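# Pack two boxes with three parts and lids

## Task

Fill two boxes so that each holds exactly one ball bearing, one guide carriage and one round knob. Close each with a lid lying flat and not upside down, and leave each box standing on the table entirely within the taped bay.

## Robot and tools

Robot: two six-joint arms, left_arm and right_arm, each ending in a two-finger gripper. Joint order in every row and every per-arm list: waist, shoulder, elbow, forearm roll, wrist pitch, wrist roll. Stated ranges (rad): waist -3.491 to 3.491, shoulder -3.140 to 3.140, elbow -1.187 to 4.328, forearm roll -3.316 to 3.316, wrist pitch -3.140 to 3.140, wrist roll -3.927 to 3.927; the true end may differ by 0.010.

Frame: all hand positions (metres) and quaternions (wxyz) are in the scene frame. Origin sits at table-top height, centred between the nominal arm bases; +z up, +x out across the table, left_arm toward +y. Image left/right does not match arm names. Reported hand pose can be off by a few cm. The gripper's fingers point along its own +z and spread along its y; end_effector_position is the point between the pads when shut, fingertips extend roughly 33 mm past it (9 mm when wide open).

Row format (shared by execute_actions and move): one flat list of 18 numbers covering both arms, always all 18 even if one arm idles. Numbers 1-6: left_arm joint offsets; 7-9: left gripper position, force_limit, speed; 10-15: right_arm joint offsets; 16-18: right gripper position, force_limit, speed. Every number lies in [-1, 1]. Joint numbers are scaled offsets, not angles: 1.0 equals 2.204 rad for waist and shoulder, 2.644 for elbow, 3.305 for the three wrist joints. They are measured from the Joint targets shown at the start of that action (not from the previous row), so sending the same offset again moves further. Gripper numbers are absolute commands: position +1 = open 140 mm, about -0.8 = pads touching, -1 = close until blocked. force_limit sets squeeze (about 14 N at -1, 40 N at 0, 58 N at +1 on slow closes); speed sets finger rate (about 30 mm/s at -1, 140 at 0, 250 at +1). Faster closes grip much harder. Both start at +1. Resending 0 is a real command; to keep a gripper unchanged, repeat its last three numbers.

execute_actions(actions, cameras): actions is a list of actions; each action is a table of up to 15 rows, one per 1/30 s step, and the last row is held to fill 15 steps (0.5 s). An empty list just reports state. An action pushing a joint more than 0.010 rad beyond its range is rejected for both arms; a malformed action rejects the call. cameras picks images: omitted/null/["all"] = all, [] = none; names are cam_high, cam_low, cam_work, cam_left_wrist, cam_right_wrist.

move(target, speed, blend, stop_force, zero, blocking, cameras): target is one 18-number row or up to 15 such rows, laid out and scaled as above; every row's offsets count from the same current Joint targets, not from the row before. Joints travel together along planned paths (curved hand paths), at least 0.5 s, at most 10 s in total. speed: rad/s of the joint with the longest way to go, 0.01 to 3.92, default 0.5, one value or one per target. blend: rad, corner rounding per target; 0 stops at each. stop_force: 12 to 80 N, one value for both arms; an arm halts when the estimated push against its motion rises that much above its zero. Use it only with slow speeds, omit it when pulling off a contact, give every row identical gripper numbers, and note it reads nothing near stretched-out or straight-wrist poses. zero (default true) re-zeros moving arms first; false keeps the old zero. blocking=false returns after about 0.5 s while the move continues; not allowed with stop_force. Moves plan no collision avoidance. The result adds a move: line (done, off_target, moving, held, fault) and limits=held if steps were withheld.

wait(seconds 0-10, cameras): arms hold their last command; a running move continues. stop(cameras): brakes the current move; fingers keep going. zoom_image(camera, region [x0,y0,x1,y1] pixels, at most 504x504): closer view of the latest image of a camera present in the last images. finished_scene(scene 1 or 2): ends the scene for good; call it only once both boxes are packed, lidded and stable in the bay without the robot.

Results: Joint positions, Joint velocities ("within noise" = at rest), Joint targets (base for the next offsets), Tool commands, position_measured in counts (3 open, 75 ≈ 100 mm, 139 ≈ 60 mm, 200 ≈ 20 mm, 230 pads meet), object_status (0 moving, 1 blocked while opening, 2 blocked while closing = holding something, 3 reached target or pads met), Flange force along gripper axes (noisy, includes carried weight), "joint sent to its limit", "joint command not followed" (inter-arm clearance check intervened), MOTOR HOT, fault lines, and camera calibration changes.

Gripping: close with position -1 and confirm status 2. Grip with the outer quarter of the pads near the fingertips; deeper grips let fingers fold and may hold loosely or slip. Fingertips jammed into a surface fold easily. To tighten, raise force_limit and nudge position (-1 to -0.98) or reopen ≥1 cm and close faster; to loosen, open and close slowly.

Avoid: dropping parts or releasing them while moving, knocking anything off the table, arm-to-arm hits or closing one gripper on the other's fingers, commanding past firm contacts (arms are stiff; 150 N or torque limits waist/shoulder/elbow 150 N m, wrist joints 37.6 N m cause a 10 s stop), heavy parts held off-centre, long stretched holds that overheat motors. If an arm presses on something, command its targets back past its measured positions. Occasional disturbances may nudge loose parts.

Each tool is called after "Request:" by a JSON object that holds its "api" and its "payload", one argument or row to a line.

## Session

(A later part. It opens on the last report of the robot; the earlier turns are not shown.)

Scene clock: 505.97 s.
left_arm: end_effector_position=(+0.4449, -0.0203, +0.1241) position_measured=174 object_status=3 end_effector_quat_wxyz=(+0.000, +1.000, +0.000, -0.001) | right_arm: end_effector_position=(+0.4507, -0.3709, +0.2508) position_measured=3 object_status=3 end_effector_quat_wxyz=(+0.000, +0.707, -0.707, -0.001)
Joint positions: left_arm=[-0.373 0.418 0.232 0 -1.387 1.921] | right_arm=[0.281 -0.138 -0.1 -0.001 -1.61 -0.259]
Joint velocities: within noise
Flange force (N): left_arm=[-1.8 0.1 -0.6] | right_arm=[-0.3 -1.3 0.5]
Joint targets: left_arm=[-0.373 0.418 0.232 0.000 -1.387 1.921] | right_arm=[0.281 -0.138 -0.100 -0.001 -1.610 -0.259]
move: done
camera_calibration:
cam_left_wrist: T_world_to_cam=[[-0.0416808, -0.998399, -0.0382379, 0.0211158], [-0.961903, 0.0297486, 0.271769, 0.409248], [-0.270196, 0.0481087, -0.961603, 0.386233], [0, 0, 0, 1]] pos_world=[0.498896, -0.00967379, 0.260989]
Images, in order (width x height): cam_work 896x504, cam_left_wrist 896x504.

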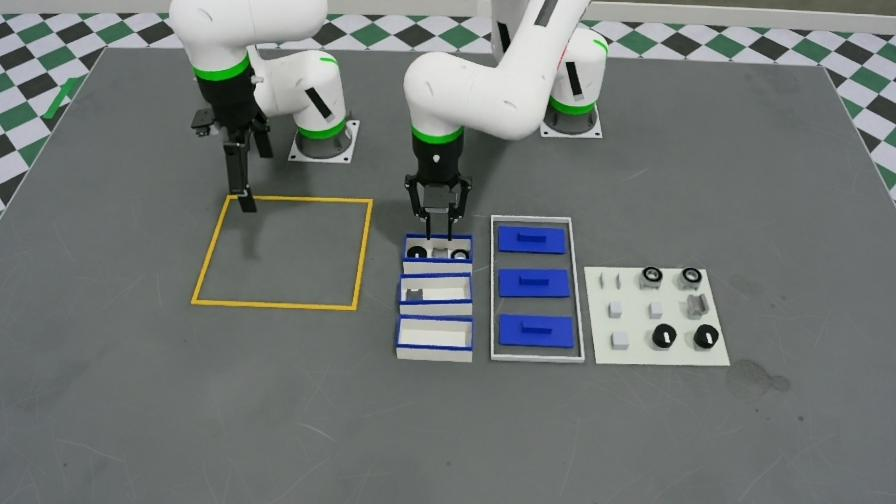

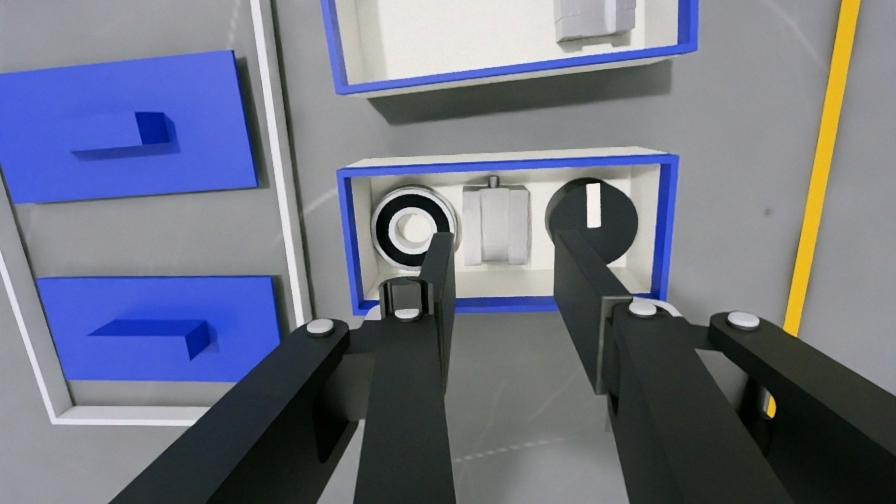

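Request:
{"api": "move", "payload": {
  "target": [0.1688,-0.1573,-0.1643,0,0.0272,-0.588,-0.2,-0.2,-0.5,0,0,0,0,0,0,1,1,1],
  "speed": 0.8,
  "cameras": ["cam_left_wrist","cam_low"]
}}

Request:
{"api": "zoom_image", "payload": {
  "camera": "cam_low",
  "region": [480, 240, 640, 360]
}}

Scene clock: 532.40 s.
left_arm: end_effector_position=(+0.3829, +0.1834, +0.1215) position_measured=154 object_status=3 end_effector_quat_wxyz=(+0.000, +0.707, -0.707, +0.000) | right_arm: end_effector_position=(+0.4507, -0.3709, +0.2508) position_measured=3 object_status=3 end_effector_quat_wxyz=(+0.000, +0.707, -0.707, -0.001)
Joint positions: left_arm=[-0.001 0.071 -0.202 0 -1.297 -0.022] | right_arm=[0.281 -0.138 -0.1 -0.001 -1.61 -0.259]
Joint velocities: within noise
Flange force (N): left_arm=[0.9 1.6 -0.4] | right_arm=[-0.3 -1.3 0.5]
Joint targets: left_arm=[-0.001 0.071 -0.202 0.000 -1.297 -0.022] | right_arm=[0.281 -0.138 -0.100 -0.001 -1.610 -0.259]
move: done
camera_calibration:
cam_left_wrist: T_world_to_cam=[[-0.998347, 0.0423835, -0.038821, 0.397217], [0.0303612, 0.962402, 0.269928, -0.206573], [0.0488019, 0.268303, -0.962098, 0.194791], [0, 0, 0, 1]] pos_world=[0.393326, 0.129707, 0.258588]
Images, in order (width x height): cam_low 896x504, cam_left_wrist 896x504.

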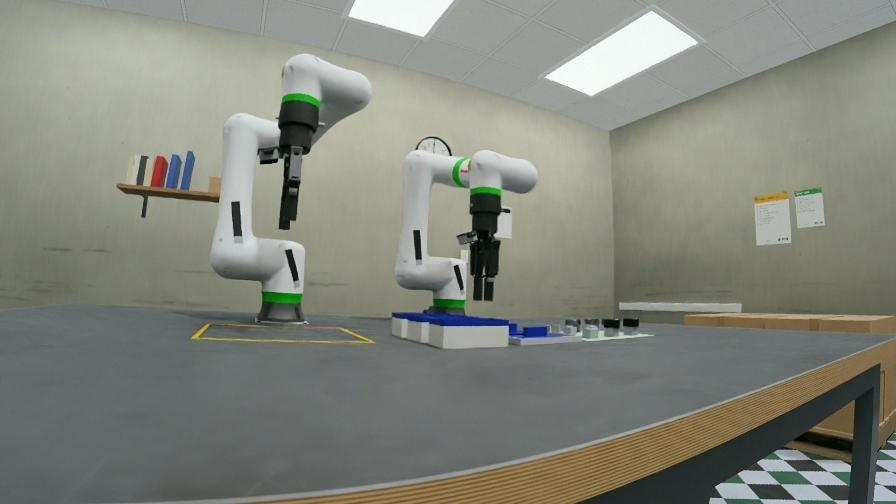

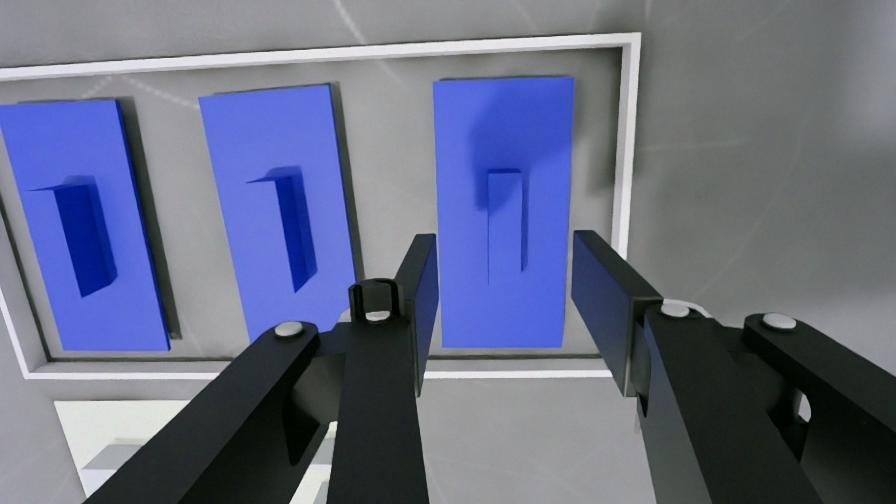

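Scaled by 3.150 from the camera's 896x504 image, which has a finer 1280x720 frame.

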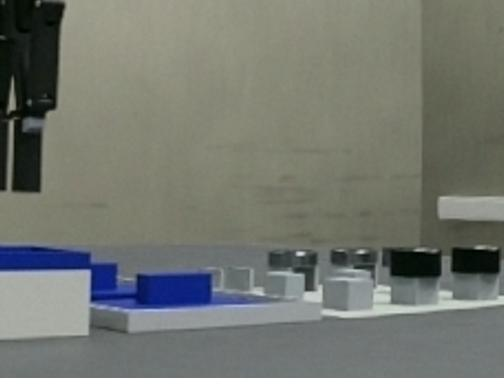

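Request:
{"api": "move", "payload": {
  "target": [
    [-0.004,0.0215,-0.0435,0,0.0489,0.0025,-0.2,-0.2,-0.5,0,0,0,0,0,0,1,1,1],
    [-0.004,0.0215,-0.0435,0,0.0489,0.0025,-1,0,-1,0,0,0,0,0,0,1,1,1],
    [-0.004,-0.0051,-0.0049,0,0.0002,0.0025,-1,0,-1,0,0,0,0,0,0,1,1,1]
  ],
  "speed": 0.2,
  "cameras": ["cam_left_wrist","cam_low"]
}}

Request:
{"api": "zoom_image", "payload": {
  "camera": "cam_low",
  "region": [420, 220, 580, 360]
}}

Scene clock: 557.67 s.
left_arm: end_effector_position=(+0.3766, +0.1794, +0.1211) position_measured=208 object_status=2 end_effector_quat_wxyz=(+0.000, +0.707, -0.707, +0.000) | right_arm: end_effector_position=(+0.4507, -0.3709, +0.2508) position_measured=3 object_status=3 end_effector_quat_wxyz=(+0.000, +0.707, -0.707, -0.001)
Joint positions: left_arm=[-0.01 0.06 -0.215 0 -1.296 -0.014] | right_arm=[0.281 -0.138 -0.1 -0.001 -1.61 -0.259]
Joint velocities: within noise
Flange force (N): left_arm=[0.5 2.3 0.9] | right_arm=[-0.1 -1.7 0.7]
Joint targets: left_arm=[-0.010 0.060 -0.215 0.000 -1.297 -0.014] | right_arm=[0.281 -0.138 -0.100 -0.001 -1.610 -0.259]
move: done
camera_calibration:
cam_left_wrist: T_world_to_cam=[[-0.998364, 0.0429851, -0.0377026, 0.390922], [0.0312422, 0.962375, 0.269922, -0.202738], [0.0478867, 0.268303, -0.962144, 0.196046], [0, 0, 0, 1]] pos_world=[0.387229, 0.125707, 0.258087]
Images, in order (width x height): cam_low 896x504, cam_left_wrist 896x504.

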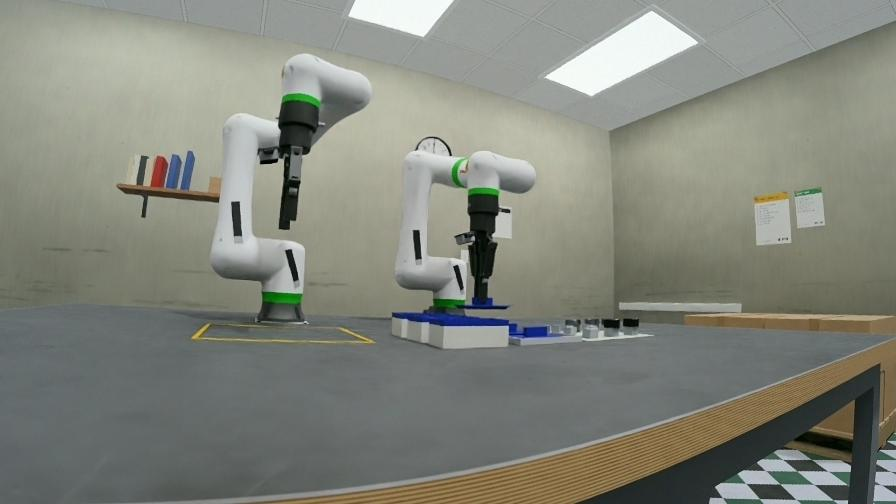

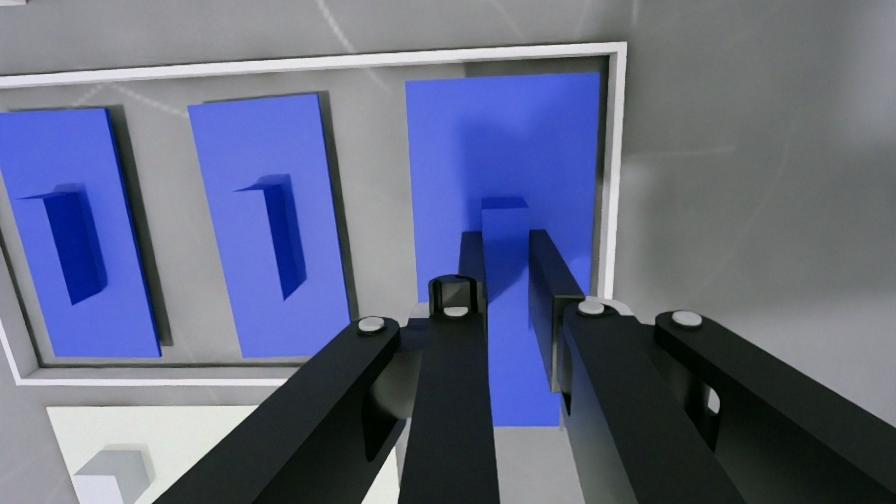

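Scaled by 3.150 from the camera's 896x504 image, which has a finer 1280x720 frame.

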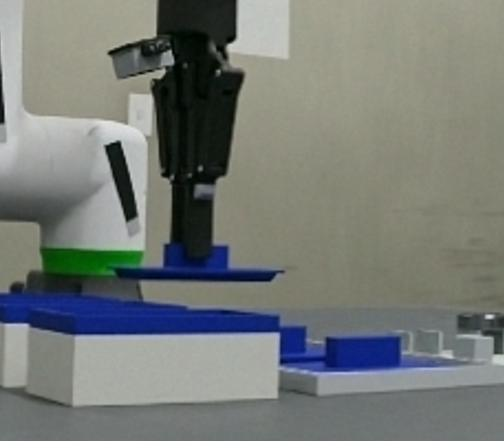

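Request:
{"api": "move", "payload": {
  "target": [-0.1727,0.1731,0.1722,0,-0.022,0.1153,-1,0,-1,0,0,0,0,0,0,1,1,1],
  "speed": 0.4
}}

Request:
{"api": "zoom_image", "payload": {
  "camera": "cam_work",
  "region": [380, 210, 500, 290]
}}

Request:
{"api": "zoom_image", "payload": {
  "camera": "cam_low",
  "region": [370, 250, 530, 360]
}}

Scene clock: 586.17 s.
left_arm: end_effector_position=(+0.4470, -0.0320, +0.1135) position_measured=208 object_status=2 end_effector_quat_wxyz=(+0.000, +0.707, -0.707, +0.000) | right_arm: end_effector_position=(+0.4507, -0.3709, +0.2508) position_measured=3 object_status=3 end_effector_quat_wxyz=(+0.000, +0.707, -0.707, -0.001)
Joint positions: left_arm=[-0.391 0.441 0.24 0 -1.369 0.367] | right_arm=[0.281 -0.138 -0.1 -0.001 -1.61 -0.259]
Joint velocities: within noise
Flange force (N): left_arm=[0.0 2.8 0.0] | right_arm=[-0.2 -1.6 0.7]
Joint targets: left_arm=[-0.391 0.441 0.240 0.000 -1.369 0.367] | right_arm=[0.281 -0.138 -0.100 -0.001 -1.610 -0.259]
move: done
camera_calibration:
cam_left_wrist: T_world_to_cam=[[-0.998347, 0.042368, -0.0388297, 0.470031], [0.0303548, 0.962462, 0.269715, 0.00100312], [0.0487994, 0.268091, -0.962157, 0.241756], [0, 0, 0, 1]] pos_world=[0.457426, -0.0856923, 0.250588]
cam_right_wrist: T_world_to_cam=[[-0.999524, -0.0122179, 0.0283266, 0.443466], [-0.00463842, 0.96731, 0.253554, 0.315353], [-0.0304985, 0.253302, -0.966906, 0.490889], [0, 0, 0, 1]] pos_world=[0.45969, -0.423969, 0.382123]

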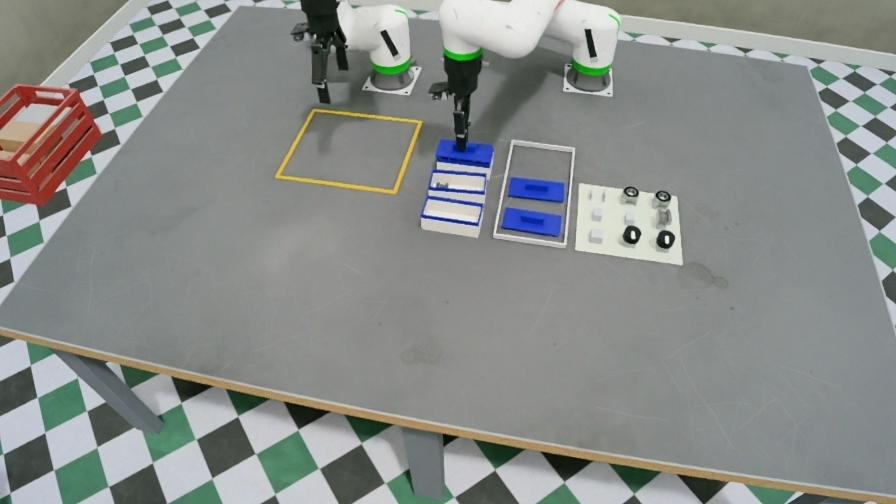

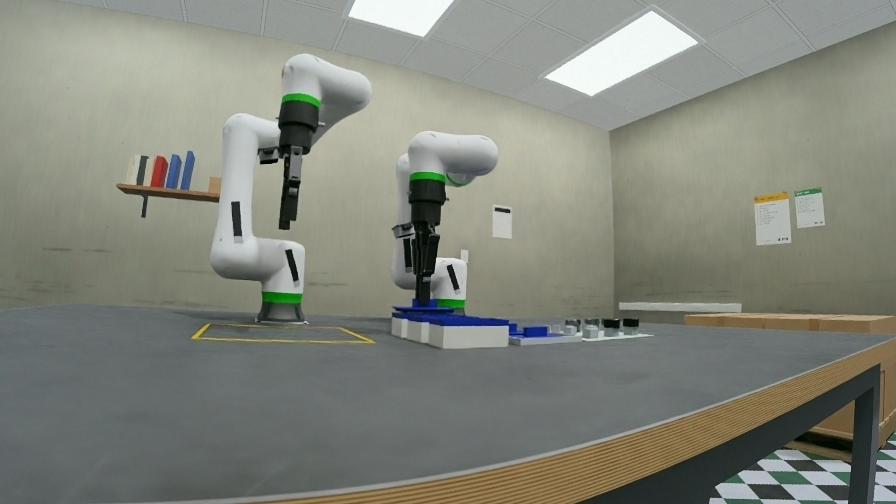

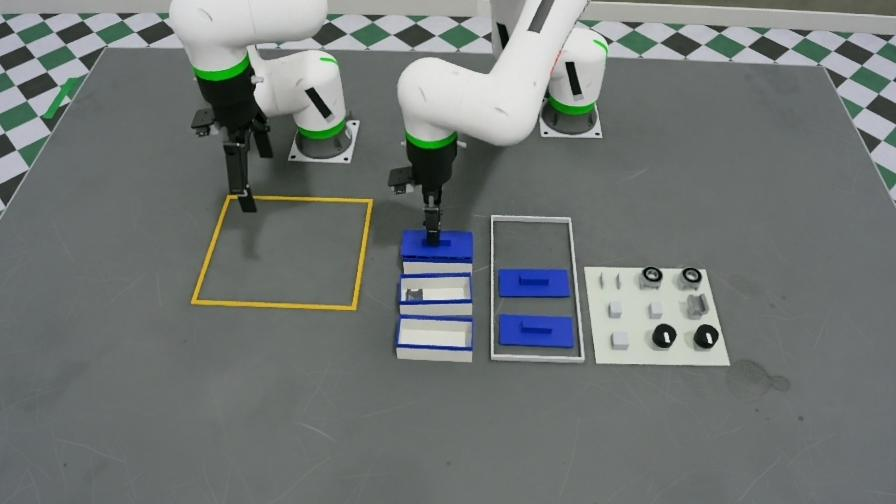

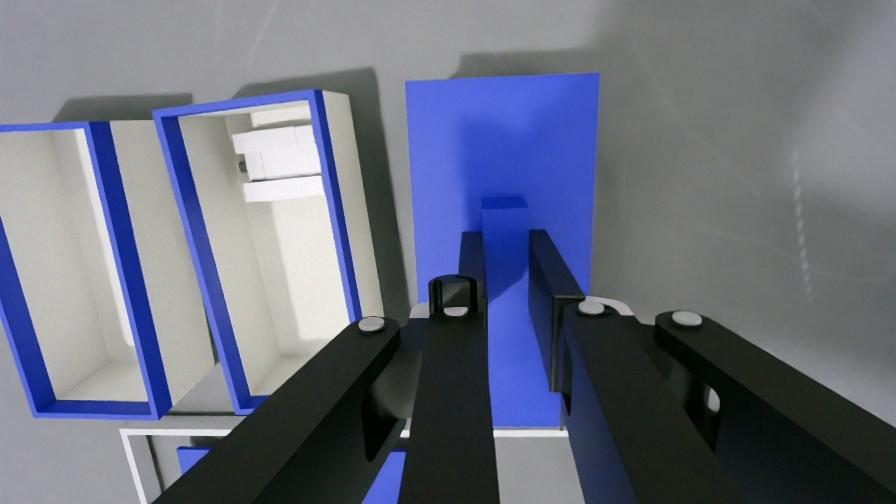

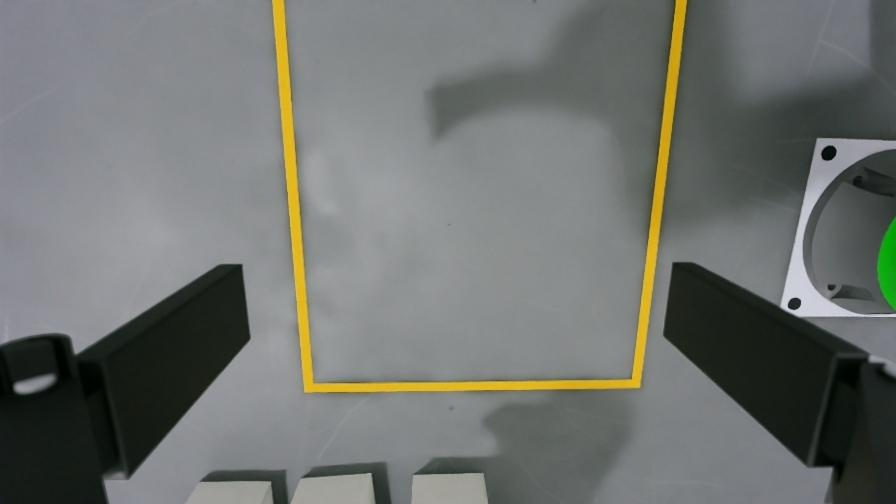

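Scaled by 4.200 from the camera's 896x504 image, which has a finer 1280x720 frame.

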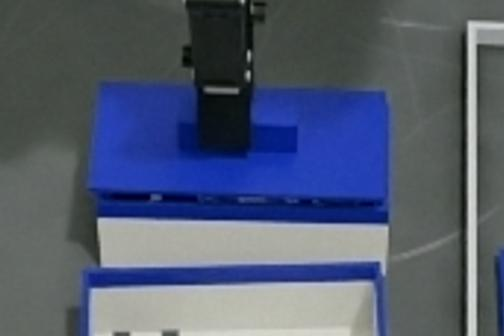

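Scaled by 3.150 from the camera's 896x504 image, which has a finer 1280x720 frame.

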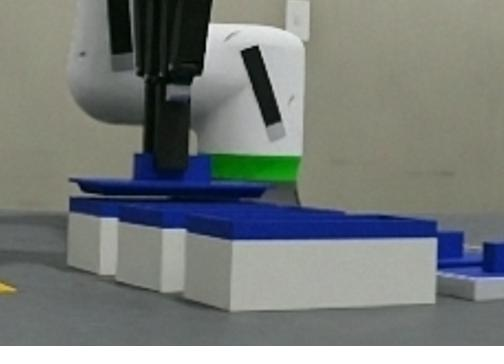

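Request:
{"api": "move", "payload": {
  "target": [0.0005,-0.0051,-0.0062,0,0.0013,0,-1,0,-1,0,0,0,0,0,0,1,1,1],
  "speed": 0.1,
  "cameras": []
}}

Request:
{"api": "move", "payload": {
  "target": [0,0.0052,-0.012,0,0.0131,0,-1,0,-1,0,0,0,0,0,0,1,1,1],
  "speed": 0.03,
  "stop_force": 12,
  "cameras": ["cam_work","cam_low"]
}}

Request:
{"api": "zoom_image", "payload": {
  "camera": "cam_work",
  "region": [380, 210, 500, 290]
}}

Request:
{"api": "zoom_image", "payload": {
  "camera": "cam_low",
  "region": [370, 250, 530, 360]
}}

Scene clock: 603.23 s.
left_arm: end_effector_position=(+0.4427, -0.0297, +0.1133) position_measured=208 object_status=2 end_effector_quat_wxyz=(+0.000, +0.708, -0.707, +0.000) | right_arm: end_effector_position=(+0.4507, -0.3709, +0.2508) position_measured=3 object_status=3 end_effector_quat_wxyz=(+0.000, +0.707, -0.707, -0.001)
Joint positions: left_arm=[-0.39 0.43 0.224 0 -1.365 0.367] | right_arm=[0.281 -0.138 -0.1 -0.001 -1.61 -0.259]
Joint velocities: within noise
Flange force (N): left_arm=[0.0 2.7 0.5] | right_arm=[-0.2 -1.9 0.5]
Joint targets: left_arm=[-0.390 0.430 0.224 0.000 -1.365 0.367] | right_arm=[0.281 -0.138 -0.100 -0.001 -1.610 -0.259]
move: done
No camera images: "cameras" was empty.

Scene clock: 604.70 s.
left_arm: end_effector_position=(+0.4429, -0.0298, +0.1013) position_measured=208 object_status=2 end_effector_quat_wxyz=(+0.000, +0.708, -0.707, +0.000) | right_arm: end_effector_position=(+0.4507, -0.3709, +0.2508) position_measured=3 object_status=3 end_effector_quat_wxyz=(+0.000, +0.707, -0.707, -0.001)
Joint positions: left_arm=[-0.39 0.437 0.205 0.001 -1.339 0.367] | right_arm=[0.281 -0.138 -0.1 -0.001 -1.61 -0.259]
Joint velocities: within noise
Flange force (N): left_arm=[-5.6 5.6 -25.2] | right_arm=[-0.3 -1.5 0.5]
Joint targets: left_arm=[-0.390 0.437 0.205 0.000 -1.339 0.367] | right_arm=[0.281 -0.138 -0.100 -0.001 -1.610 -0.259]
move: contact (left_arm); left_arm: the wrist pitch is farthest, 0.017 rad from its target
Images, in order (width x height): cam_low 896x504, cam_work 896x504.

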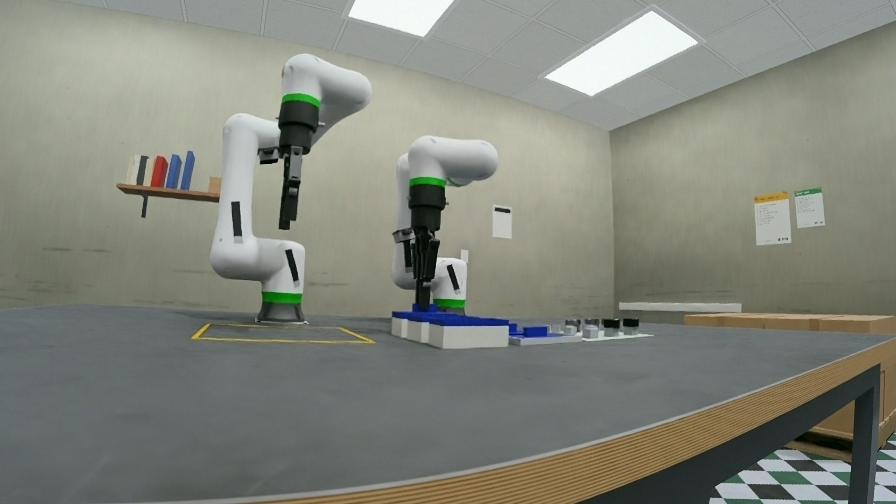

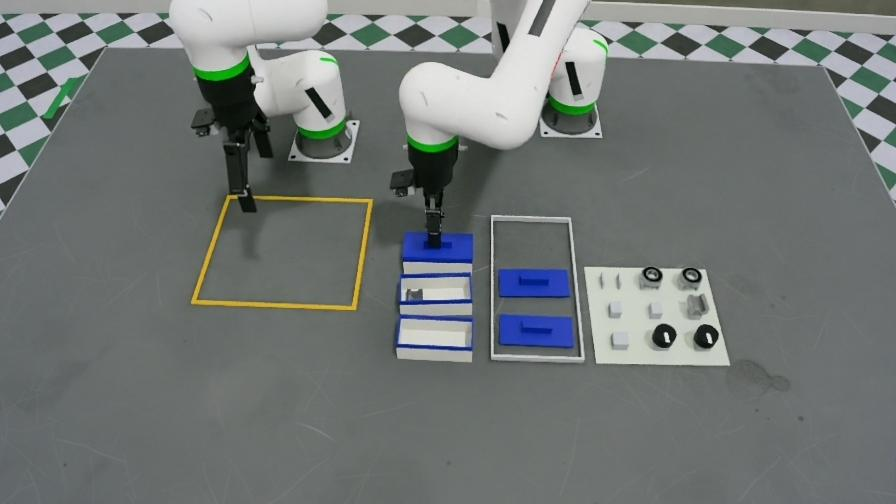

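Scaled by 4.200 from the camera's 896x504 image, which has a finer 1280x720 frame.

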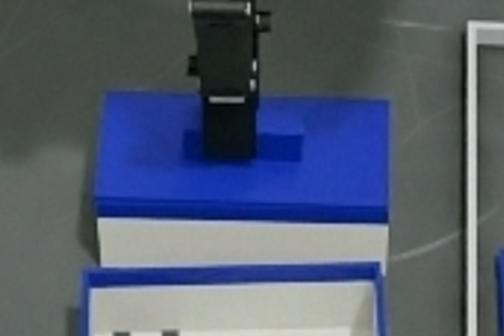

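Scaled by 3.150 from the camera's 896x504 image, which has a finer 1280x720 frame.

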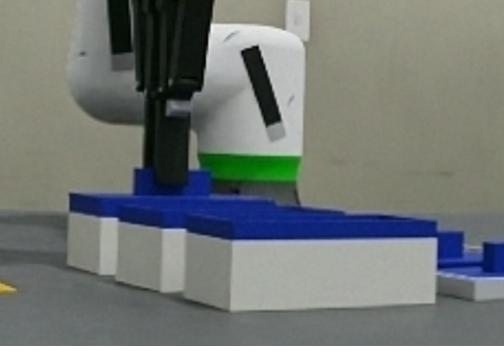

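Request:
{"api": "move", "payload": {
  "target": [
    [0,0,0,0,0,0,-0.33,0,-1,0,0,0,0,0,0,1,1,1],
    [0,-0.0075,0.036,0,-0.0337,0,-0.33,0,-1,0,0,0,0,0,0,0.43,0,0],
    [0.3726,-0.0464,-0.0257,0,-0.0103,0.2267,0.2,-0.2,-0.5,0.3104,0.1289,0.0286,0,0.0635,-0.2071,0.43,0,0]
  ],
  "speed": [0.2,0.15,0.6],
  "cameras": ["cam_work","cam_left_wrist","cam_right_wrist"]
}}

Scene clock: 641.27 s.
left_arm: end_effector_position=(+0.4937, +0.4313, +0.1315) position_measured=104 object_status=0 end_effector_quat_wxyz=(+0.000, +1.000, +0.000, +0.000) | right_arm: end_effector_position=(+0.4459, -0.0260, +0.1611) position_measured=75 object_status=3 end_effector_quat_wxyz=(+0.000, +0.707, -0.707, +0.000)
Joint positions: left_arm=[0.432 0.334 0.137 0 -1.373 1.116] | right_arm=[0.965 0.146 -0.025 -0.001 -1.4 -0.944]
Joint velocities: within noise
Flange force (N): left_arm=[-2.0 1.4 -0.1] | right_arm=[-2.0 -2.4 1.1]
Joint targets: left_arm=[0.432 0.334 0.137 0.000 -1.373 1.116] | right_arm=[0.965 0.146 -0.025 -0.001 -1.400 -0.944]
move: done
camera_calibration:
cam_left_wrist: T_world_to_cam=[[-0.0416067, -0.998411, -0.0380109, 0.474205], [-0.962467, 0.029839, 0.269752, 0.441112], [-0.268189, 0.0478077, -0.962179, 0.384079], [0, 0, 0, 1]] pos_world=[0.547292, 0.441927, 0.268587]
cam_right_wrist: T_world_to_cam=[[-0.999559, -0.0114586, 0.0273917, 0.445574], [-0.00413472, 0.967262, 0.253748, 0.00422998], [-0.0294026, 0.253522, -0.966883, 0.316276], [0, 0, 0, 1]] pos_world=[0.454694, -0.0791689, 0.292523]
Images, in order (width x height): cam_work 896x504, cam_left_wrist 896x504, cam_right_wrist 896x504.

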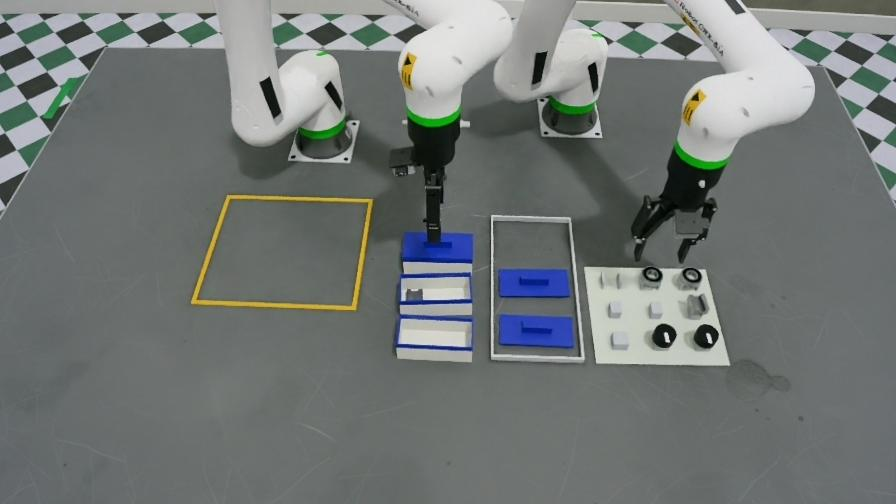

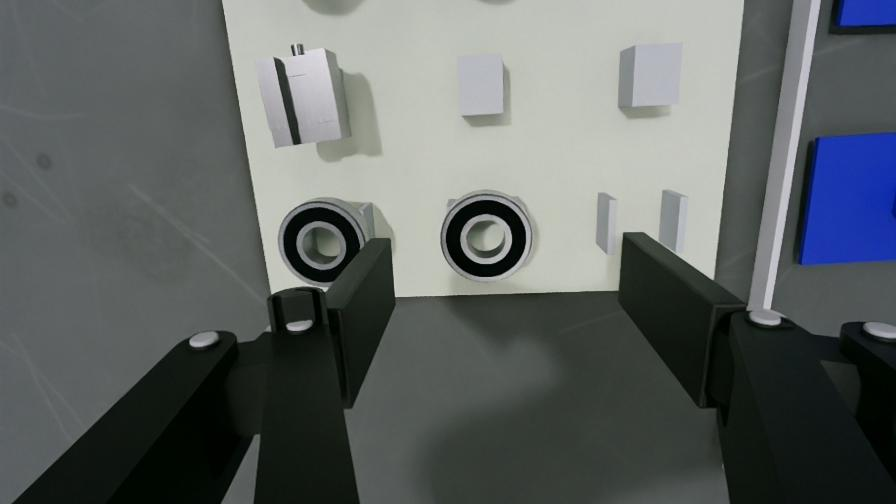

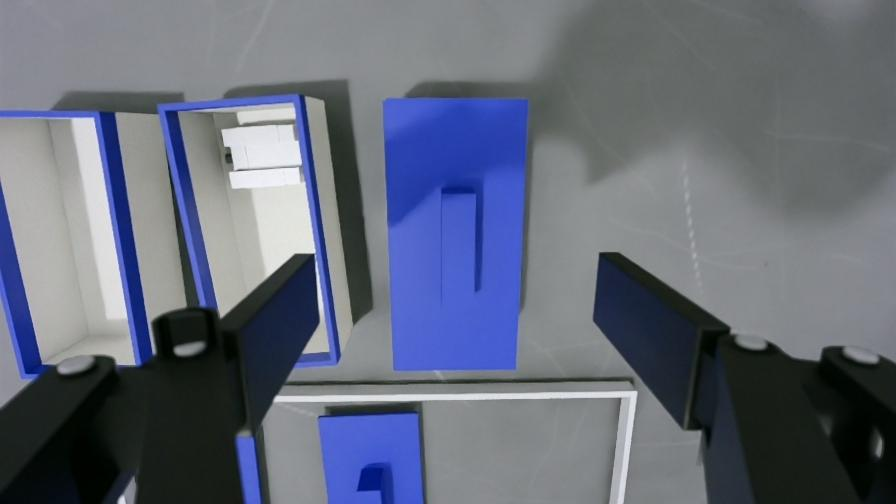

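Request:
{"api": "move", "payload": {
  "target": [
    [0.002,0.0197,-0.0377,0,0.0431,-0.0014,0.2,-0.2,-0.5,0.0028,0.0312,-0.0649,0,0.0728,-0.0019,0.43,0,0],
    [0.002,0.0197,-0.0377,0,0.0431,-0.0014,-1,-0.2,-1,0.0028,0.0312,-0.0649,0,0.0728,-0.0019,-1,0.1,-1]
  ],
  "speed": 0.2,
  "cameras": ["cam_work","cam_left_wrist","cam_right_wrist"]
}}

Scene clock: 657.50 s.
left_arm: end_effector_position=(+0.4932, +0.4338, +0.0660) position_measured=162 object_status=0 end_effector_quat_wxyz=(+0.000, +1.000, +0.000, +0.000) | right_arm: end_effector_position=(+0.4429, -0.0250, +0.0573) position_measured=126 object_status=0 end_effector_quat_wxyz=(+0.000, +0.707, -0.707, +0.000)
Joint positions: left_arm=[0.436 0.378 0.037 0 -1.231 1.112] | right_arm=[0.971 0.214 -0.196 -0.001 -1.16 -0.95]
Joint velocities: within noise
Flange force (N): left_arm=[-2.5 1.2 -4.7] | right_arm=[-1.9 -1.4 -9.4]
Joint targets: left_arm=[0.436 0.378 0.037 0.000 -1.231 1.112] | right_arm=[0.971 0.214 -0.196 -0.001 -1.160 -0.950]
move: done
camera_calibration:
cam_left_wrist: T_world_to_cam=[[-0.0418639, -0.998411, -0.0377085, 0.474275], [-0.962318, 0.0301435, 0.270252, 0.458127], [-0.268686, 0.0476014, -0.962051, 0.321098], [0, 0, 0, 1]] pos_world=[0.546993, 0.444428, 0.202987]
cam_right_wrist: T_world_to_cam=[[-0.999566, -0.0111229, 0.0272719, 0.445486], [-0.0038349, 0.967216, 0.253926, 0.0294415], [-0.0292023, 0.253711, -0.966839, 0.215392], [0, 0, 0, 1]] pos_world=[0.451696, -0.0781684, 0.188624]
Images, in order (width x height): cam_work 896x504, cam_left_wrist 896x504, cam_right_wrist 896x504.

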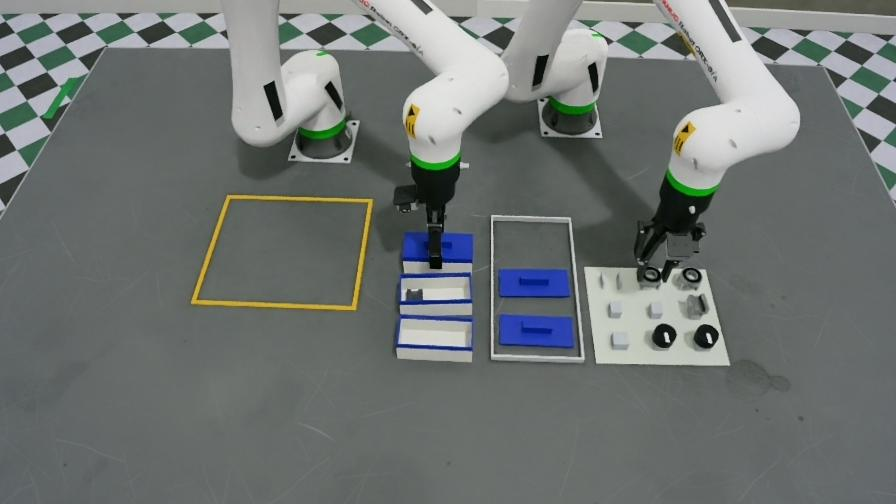

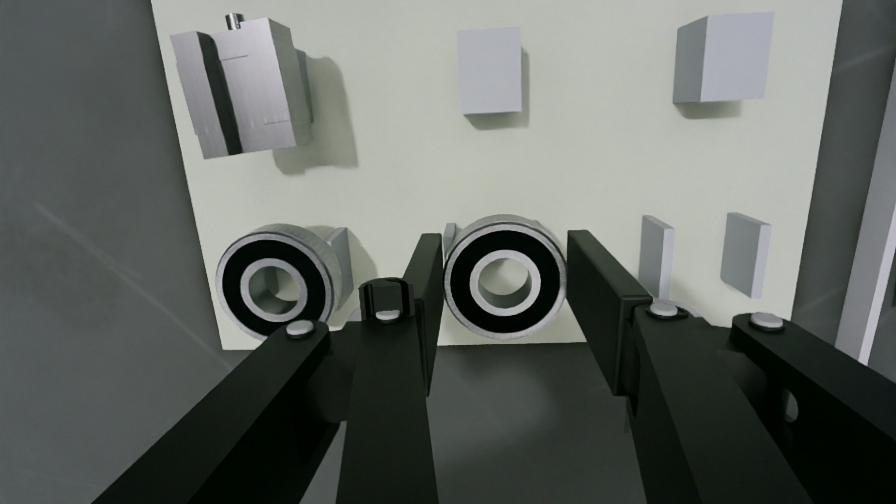

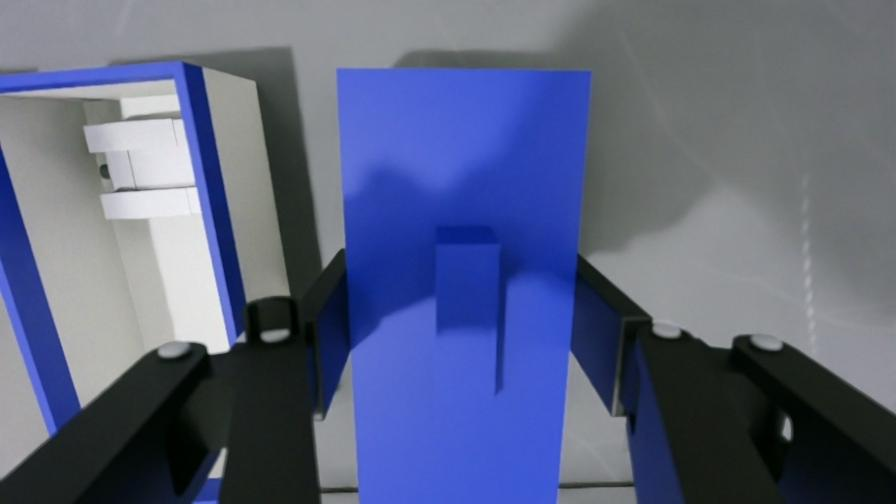

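Request:
{"api": "move", "payload": {
  "target": [
    [0,-0.0197,0.0377,0,-0.0431,0,-1,-0.2,-1,0,-0.0233,0.0361,0,-0.0447,0,-1,0.1,-1],
    [0,-0.0197,0.0377,0,-0.0431,0,-1,-0.2,-1,-0.2806,-0.2456,-0.1344,0,-0.0565,0.1873,-1,0.1,-1],
    [0,-0.0197,0.0377,0,-0.0431,0,-1,-0.2,-1,-0.2806,-0.2219,-0.175,0,-0.0083,0.1873,-1,0.1,-1]
  ],
  "speed": [0.15,0.4,0.12],
  "cameras": ["cam_work","cam_low","cam_right_wrist"]
}}

Request:
{"api": "move", "payload": {
  "target": [0,0,0,0,0,0,-1,-0.2,-1,0,0.0043,-0.005,0,0.0069,0,-1,0.1,-1],
  "speed": 0.02,
  "stop_force": 12,
  "cameras": []
}}

Scene clock: 672.60 s.
left_arm: end_effector_position=(+0.4931, +0.4337, +0.1315) position_measured=162 object_status=2 end_effector_quat_wxyz=(+0.000, +1.000, +0.000, +0.000) | right_arm: end_effector_position=(+0.3709, -0.3705, +0.0617) position_measured=126 object_status=2 end_effector_quat_wxyz=(+0.000, +0.707, -0.707, -0.001)
Joint positions: left_arm=[0.436 0.334 0.137 0 -1.373 1.112] | right_arm=[0.353 -0.275 -0.659 -0.001 -1.187 -0.331]
Joint velocities: within noise
Flange force (N): left_arm=[-1.0 1.5 0.8] | right_arm=[-0.5 -0.8 4.8]
Joint targets: left_arm=[0.436 0.334 0.137 0.000 -1.373 1.112] | right_arm=[0.353 -0.275 -0.659 -0.001 -1.187 -0.331]
move: done
camera_calibration:
cam_right_wrist: T_world_to_cam=[[-0.999543, -0.0118709, 0.0277986, 0.369322], [-0.00443666, 0.967313, 0.253546, 0.362444], [-0.0298998, 0.253307, -0.966924, 0.305387], [0, 0, 0, 1]] pos_world=[0.379892, -0.423569, 0.193123]
Images, in order (width x height): cam_low 896x504, cam_work 896x504, cam_right_wrist 896x504.

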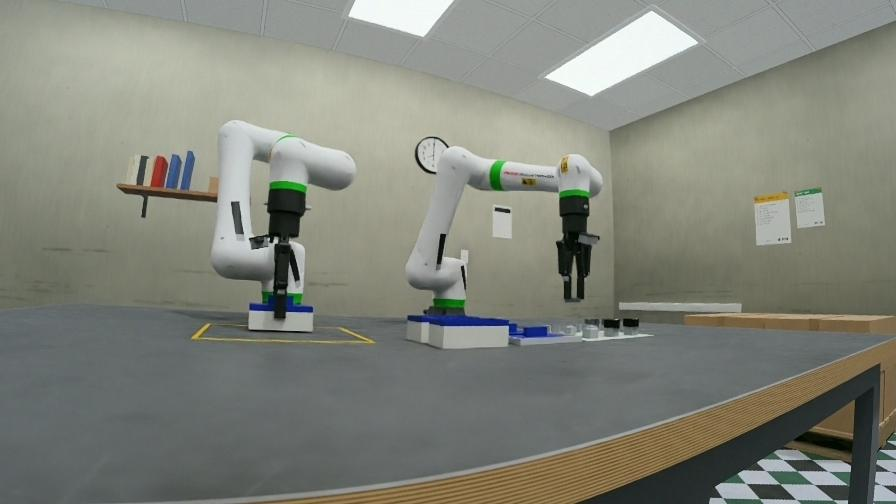

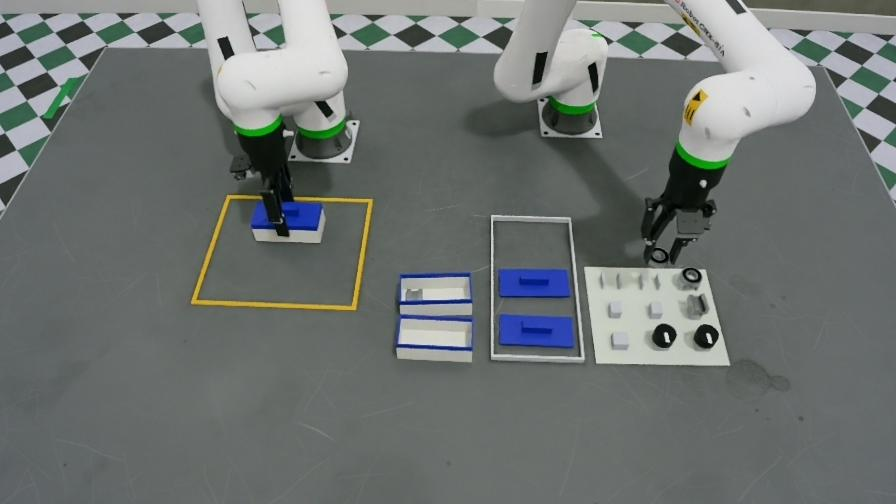

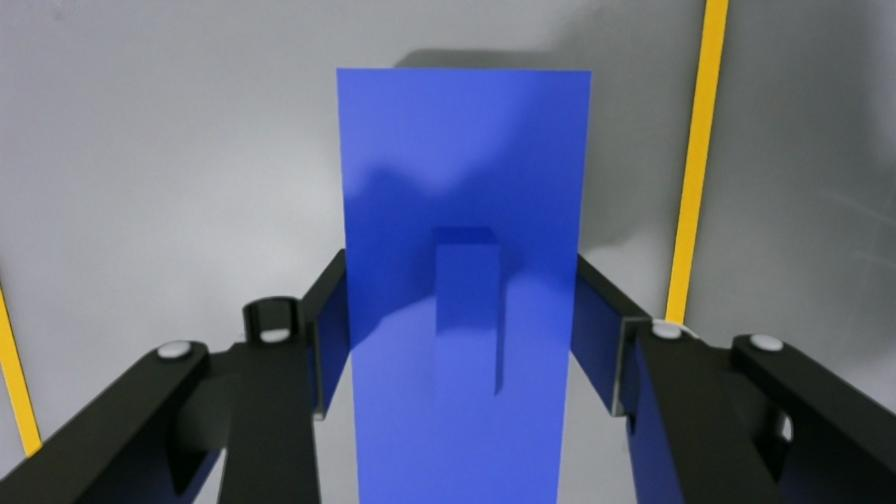

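Scene clock: 673.87 s.
left_arm: end_effector_position=(+0.4931, +0.4337, +0.1315) position_measured=162 object_status=2 end_effector_quat_wxyz=(+0.000, +1.000, +0.000, +0.000) | right_arm: end_effector_position=(+0.3710, -0.3704, +0.0571) position_measured=126 object_status=2 end_effector_quat_wxyz=(+0.000, +0.707, -0.707, +0.000)
Joint positions: left_arm=[0.436 0.334 0.137 0 -1.373 1.112] | right_arm=[0.353 -0.269 -0.667 -0.001 -1.174 -0.331]
Joint velocities: within noise
Flange force (N): left_arm=[-2.0 1.3 0.7] | right_arm=[-1.9 5.8 -24.0]
Joint targets: left_arm=[0.436 0.334 0.137 0.000 -1.373 1.112] | right_arm=[0.353 -0.269 -0.667 -0.001 -1.174 -0.331]
move: contact (right_arm)
No camera images: "cameras" was empty.

Request:
{"api": "move", "payload": {
  "target": [
    [0,0,0,0,0,0,-1,-0.2,-1,0,0,0,0,0,0,0.3,0.1,-1],
    [0,0,0,0,0,0,-1,-0.2,-1,0,-0.0265,0.0437,0,-0.0523,0,0.3,0.1,-1],
    [-0.3201,0.129,0.1456,0,-0.0307,0.2356,-1,-0.2,-1,0,-0.0265,0.0437,0,-0.0523,0,0.3,0.1,-1],
    [-0.3201,0.1437,0.1023,0,0.0137,0.2356,-1,-0.2,-1,0,-0.0265,0.0437,0,-0.0523,0,0.3,0.1,-1]
  ],
  "speed": [0.2,0.2,0.6,0.12],
  "cameras": ["cam_left_wrist","cam_right_wrist"]
}}

Request:
{"api": "move", "payload": {
  "target": [0,0.0035,-0.0064,0,0.0074,0,-1,-0.2,-1,0,0,0,0,0,0,0.3,0.1,-1],
  "speed": 0.02,
  "stop_force": 12,
  "cameras": []
}}

Scene clock: 690.53 s.
left_arm: end_effector_position=(+0.5507, +0.0153, +0.0510) position_measured=162 object_status=2 end_effector_quat_wxyz=(+0.000, +0.999, +0.037, +0.000) | right_arm: end_effector_position=(+0.3714, -0.3703, +0.1212) position_measured=91 object_status=3 end_effector_quat_wxyz=(+0.000, +0.707, -0.707, +0.000)
Joint positions: left_arm=[-0.269 0.651 0.408 0 -1.328 1.891] | right_arm=[0.353 -0.328 -0.551 -0.001 -1.346 -0.331]
Joint velocities: within noise
Flange force (N): left_arm=[-2.1 -1.0 0.5] | right_arm=[-0.3 0.0 0.7]
Joint targets: left_arm=[-0.269 0.651 0.408 0.000 -1.328 1.891] | right_arm=[0.353 -0.328 -0.551 -0.001 -1.346 -0.331]
move: done
camera_calibration:
cam_left_wrist: T_world_to_cam=[[0.0314448, -0.998789, -0.0378391, 0.0180502], [-0.9618, -0.0405371, 0.270737, 0.5308], [-0.271943, 0.0278804, -0.96191, 0.34412], [0, 0, 0, 1]] pos_world=[0.603536, 0.0299513, 0.187988]
cam_right_wrist: T_world_to_cam=[[-0.999573, -0.0120855, 0.0266022, 0.368098], [-0.0049355, 0.967204, 0.253953, 0.347326], [-0.0287989, 0.253714, -0.966851, 0.362539], [0, 0, 0, 1]] pos_world=[0.380096, -0.423468, 0.252524]
Images, in order (width x height): cam_left_wrist 896x504, cam_right_wrist 896x504.

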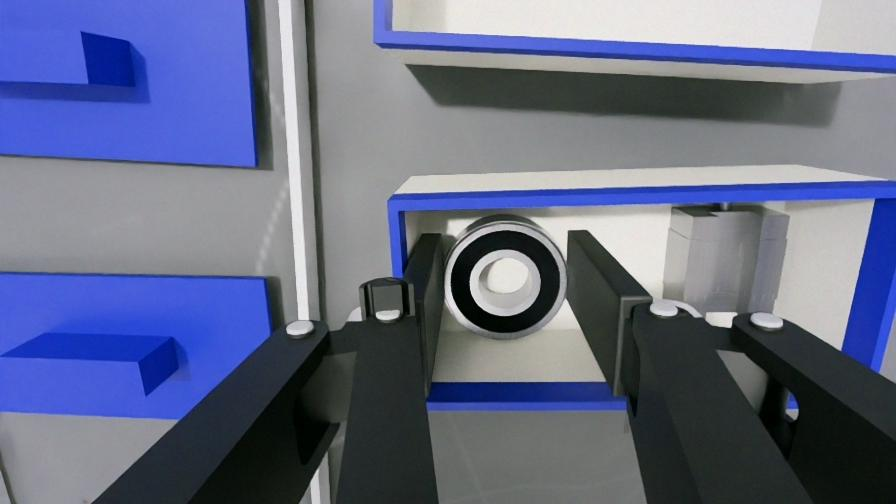

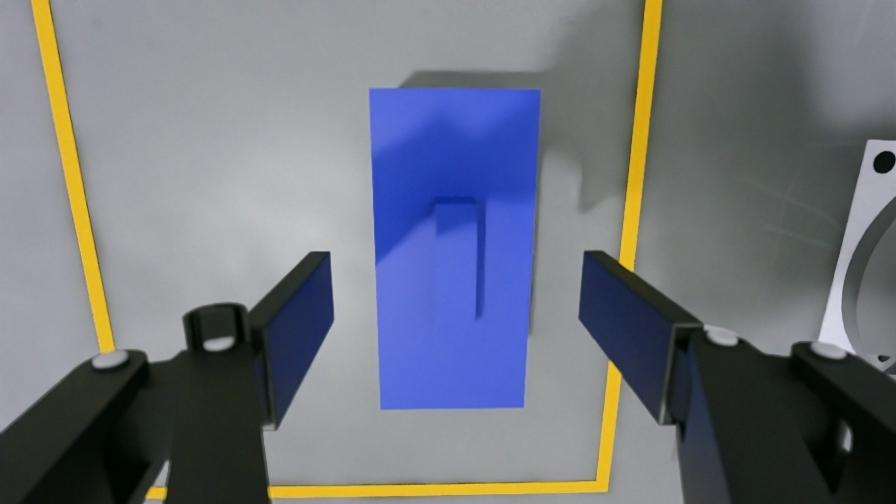

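Scene clock: 691.87 s.
left_arm: end_effector_position=(+0.5506, +0.0154, +0.0437) position_measured=162 object_status=2 end_effector_quat_wxyz=(+0.000, +0.999, +0.037, +0.000) | right_arm: end_effector_position=(+0.3714, -0.3703, +0.1212) position_measured=91 object_status=3 end_effector_quat_wxyz=(+0.000, +0.707, -0.707, +0.000)
Joint positions: left_arm=[-0.269 0.656 0.397 0 -1.313 1.891] | right_arm=[0.353 -0.328 -0.551 -0.001 -1.346 -0.331]
Joint velocities: within noise
Flange force (N): left_arm=[-5.5 -4.8 -18.2] | right_arm=[-0.4 -0.3 0.3]
Joint targets: left_arm=[-0.269 0.656 0.397 0.000 -1.313 1.891] | right_arm=[0.353 -0.328 -0.551 -0.001 -1.346 -0.331]
move: contact (left_arm)
No camera images: "cameras" was empty.

Request:
{"api": "move", "payload": {
  "target": [
    [0,0,0,0,0,0,-0.2,-0.2,-1,0,0,0,0,0,0,0.3,0.1,-1],
    [0,-0.0127,0.0357,0,-0.0369,0,-0.2,-0.2,-1,0,-0.02,0.02,0,-0.028,0,0.3,0.1,-1],
    [-0.0244,0.0106,0.066,0,-0.0454,0.0161,-0.8,-0.2,-0.3,0,-0.02,0.02,0,-0.028,0,0.3,0.1,-1],
    [-0.0244,0.023,0.031,0,-0.0091,0.0161,-0.8,-0.2,-0.3,0,-0.02,0.02,0,-0.028,0,0.3,0.1,-1],
    [-0.0141,0.0123,0.0164,0,-0.0045,0.0092,-0.8,-0.2,-0.3,0,-0.02,0.02,0,-0.028,0,0.3,0.1,-1],
    [-0.0141,-0.0004,0.0521,0,-0.0414,0.0092,-0.8,-0.2,-0.3,0,-0.02,0.02,0,-0.028,0,0.3,0.1,-1]
  ],
  "speed": [0.15,0.15,0.3,0.12,0.06,0.2],
  "cameras": ["cam_left_wrist"]
}}

Scene clock: 713.30 s.
left_arm: end_effector_position=(+0.5524, -0.0067, +0.1024) position_measured=229 object_status=3 end_effector_quat_wxyz=(+0.000, +0.999, +0.037, +0.001) | right_arm: end_effector_position=(+0.3637, -0.3729, +0.1560) position_measured=91 object_status=3 end_effector_quat_wxyz=(-0.002, +0.707, -0.707, +0.001)
Joint positions: left_arm=[-0.3 0.655 0.535 0 -1.45 1.921] | right_arm=[0.353 -0.372 -0.498 -0.001 -1.439 -0.331]
Joint velocities: within noise
Flange force (N): left_arm=[-2.4 -0.4 -0.2] | right_arm=[-0.5 0.3 0.4]
Joint targets: left_arm=[-0.300 0.655 0.535 0.000 -1.450 1.921] | right_arm=[0.353 -0.372 -0.498 -0.001 -1.439 -0.331]
move: done
camera_calibration:
cam_left_wrist: T_world_to_cam=[[0.0308003, -0.998827, -0.0373657, -0.0018461], [-0.962298, -0.0397401, 0.26908, 0.518189], [-0.27025, 0.0276692, -0.962393, 0.393799], [0, 0, 0, 1]] pos_world=[0.605133, 0.00785283, 0.239486]
Images, in order (width x height): cam_left_wrist 896x504.

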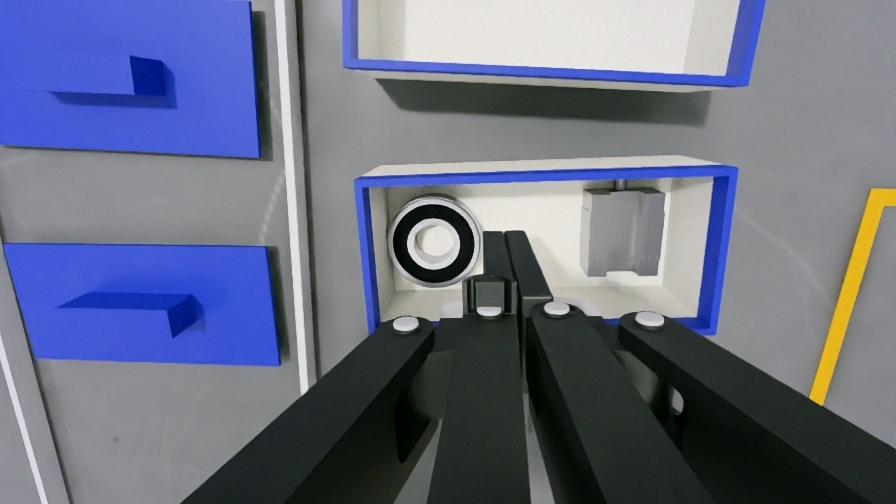

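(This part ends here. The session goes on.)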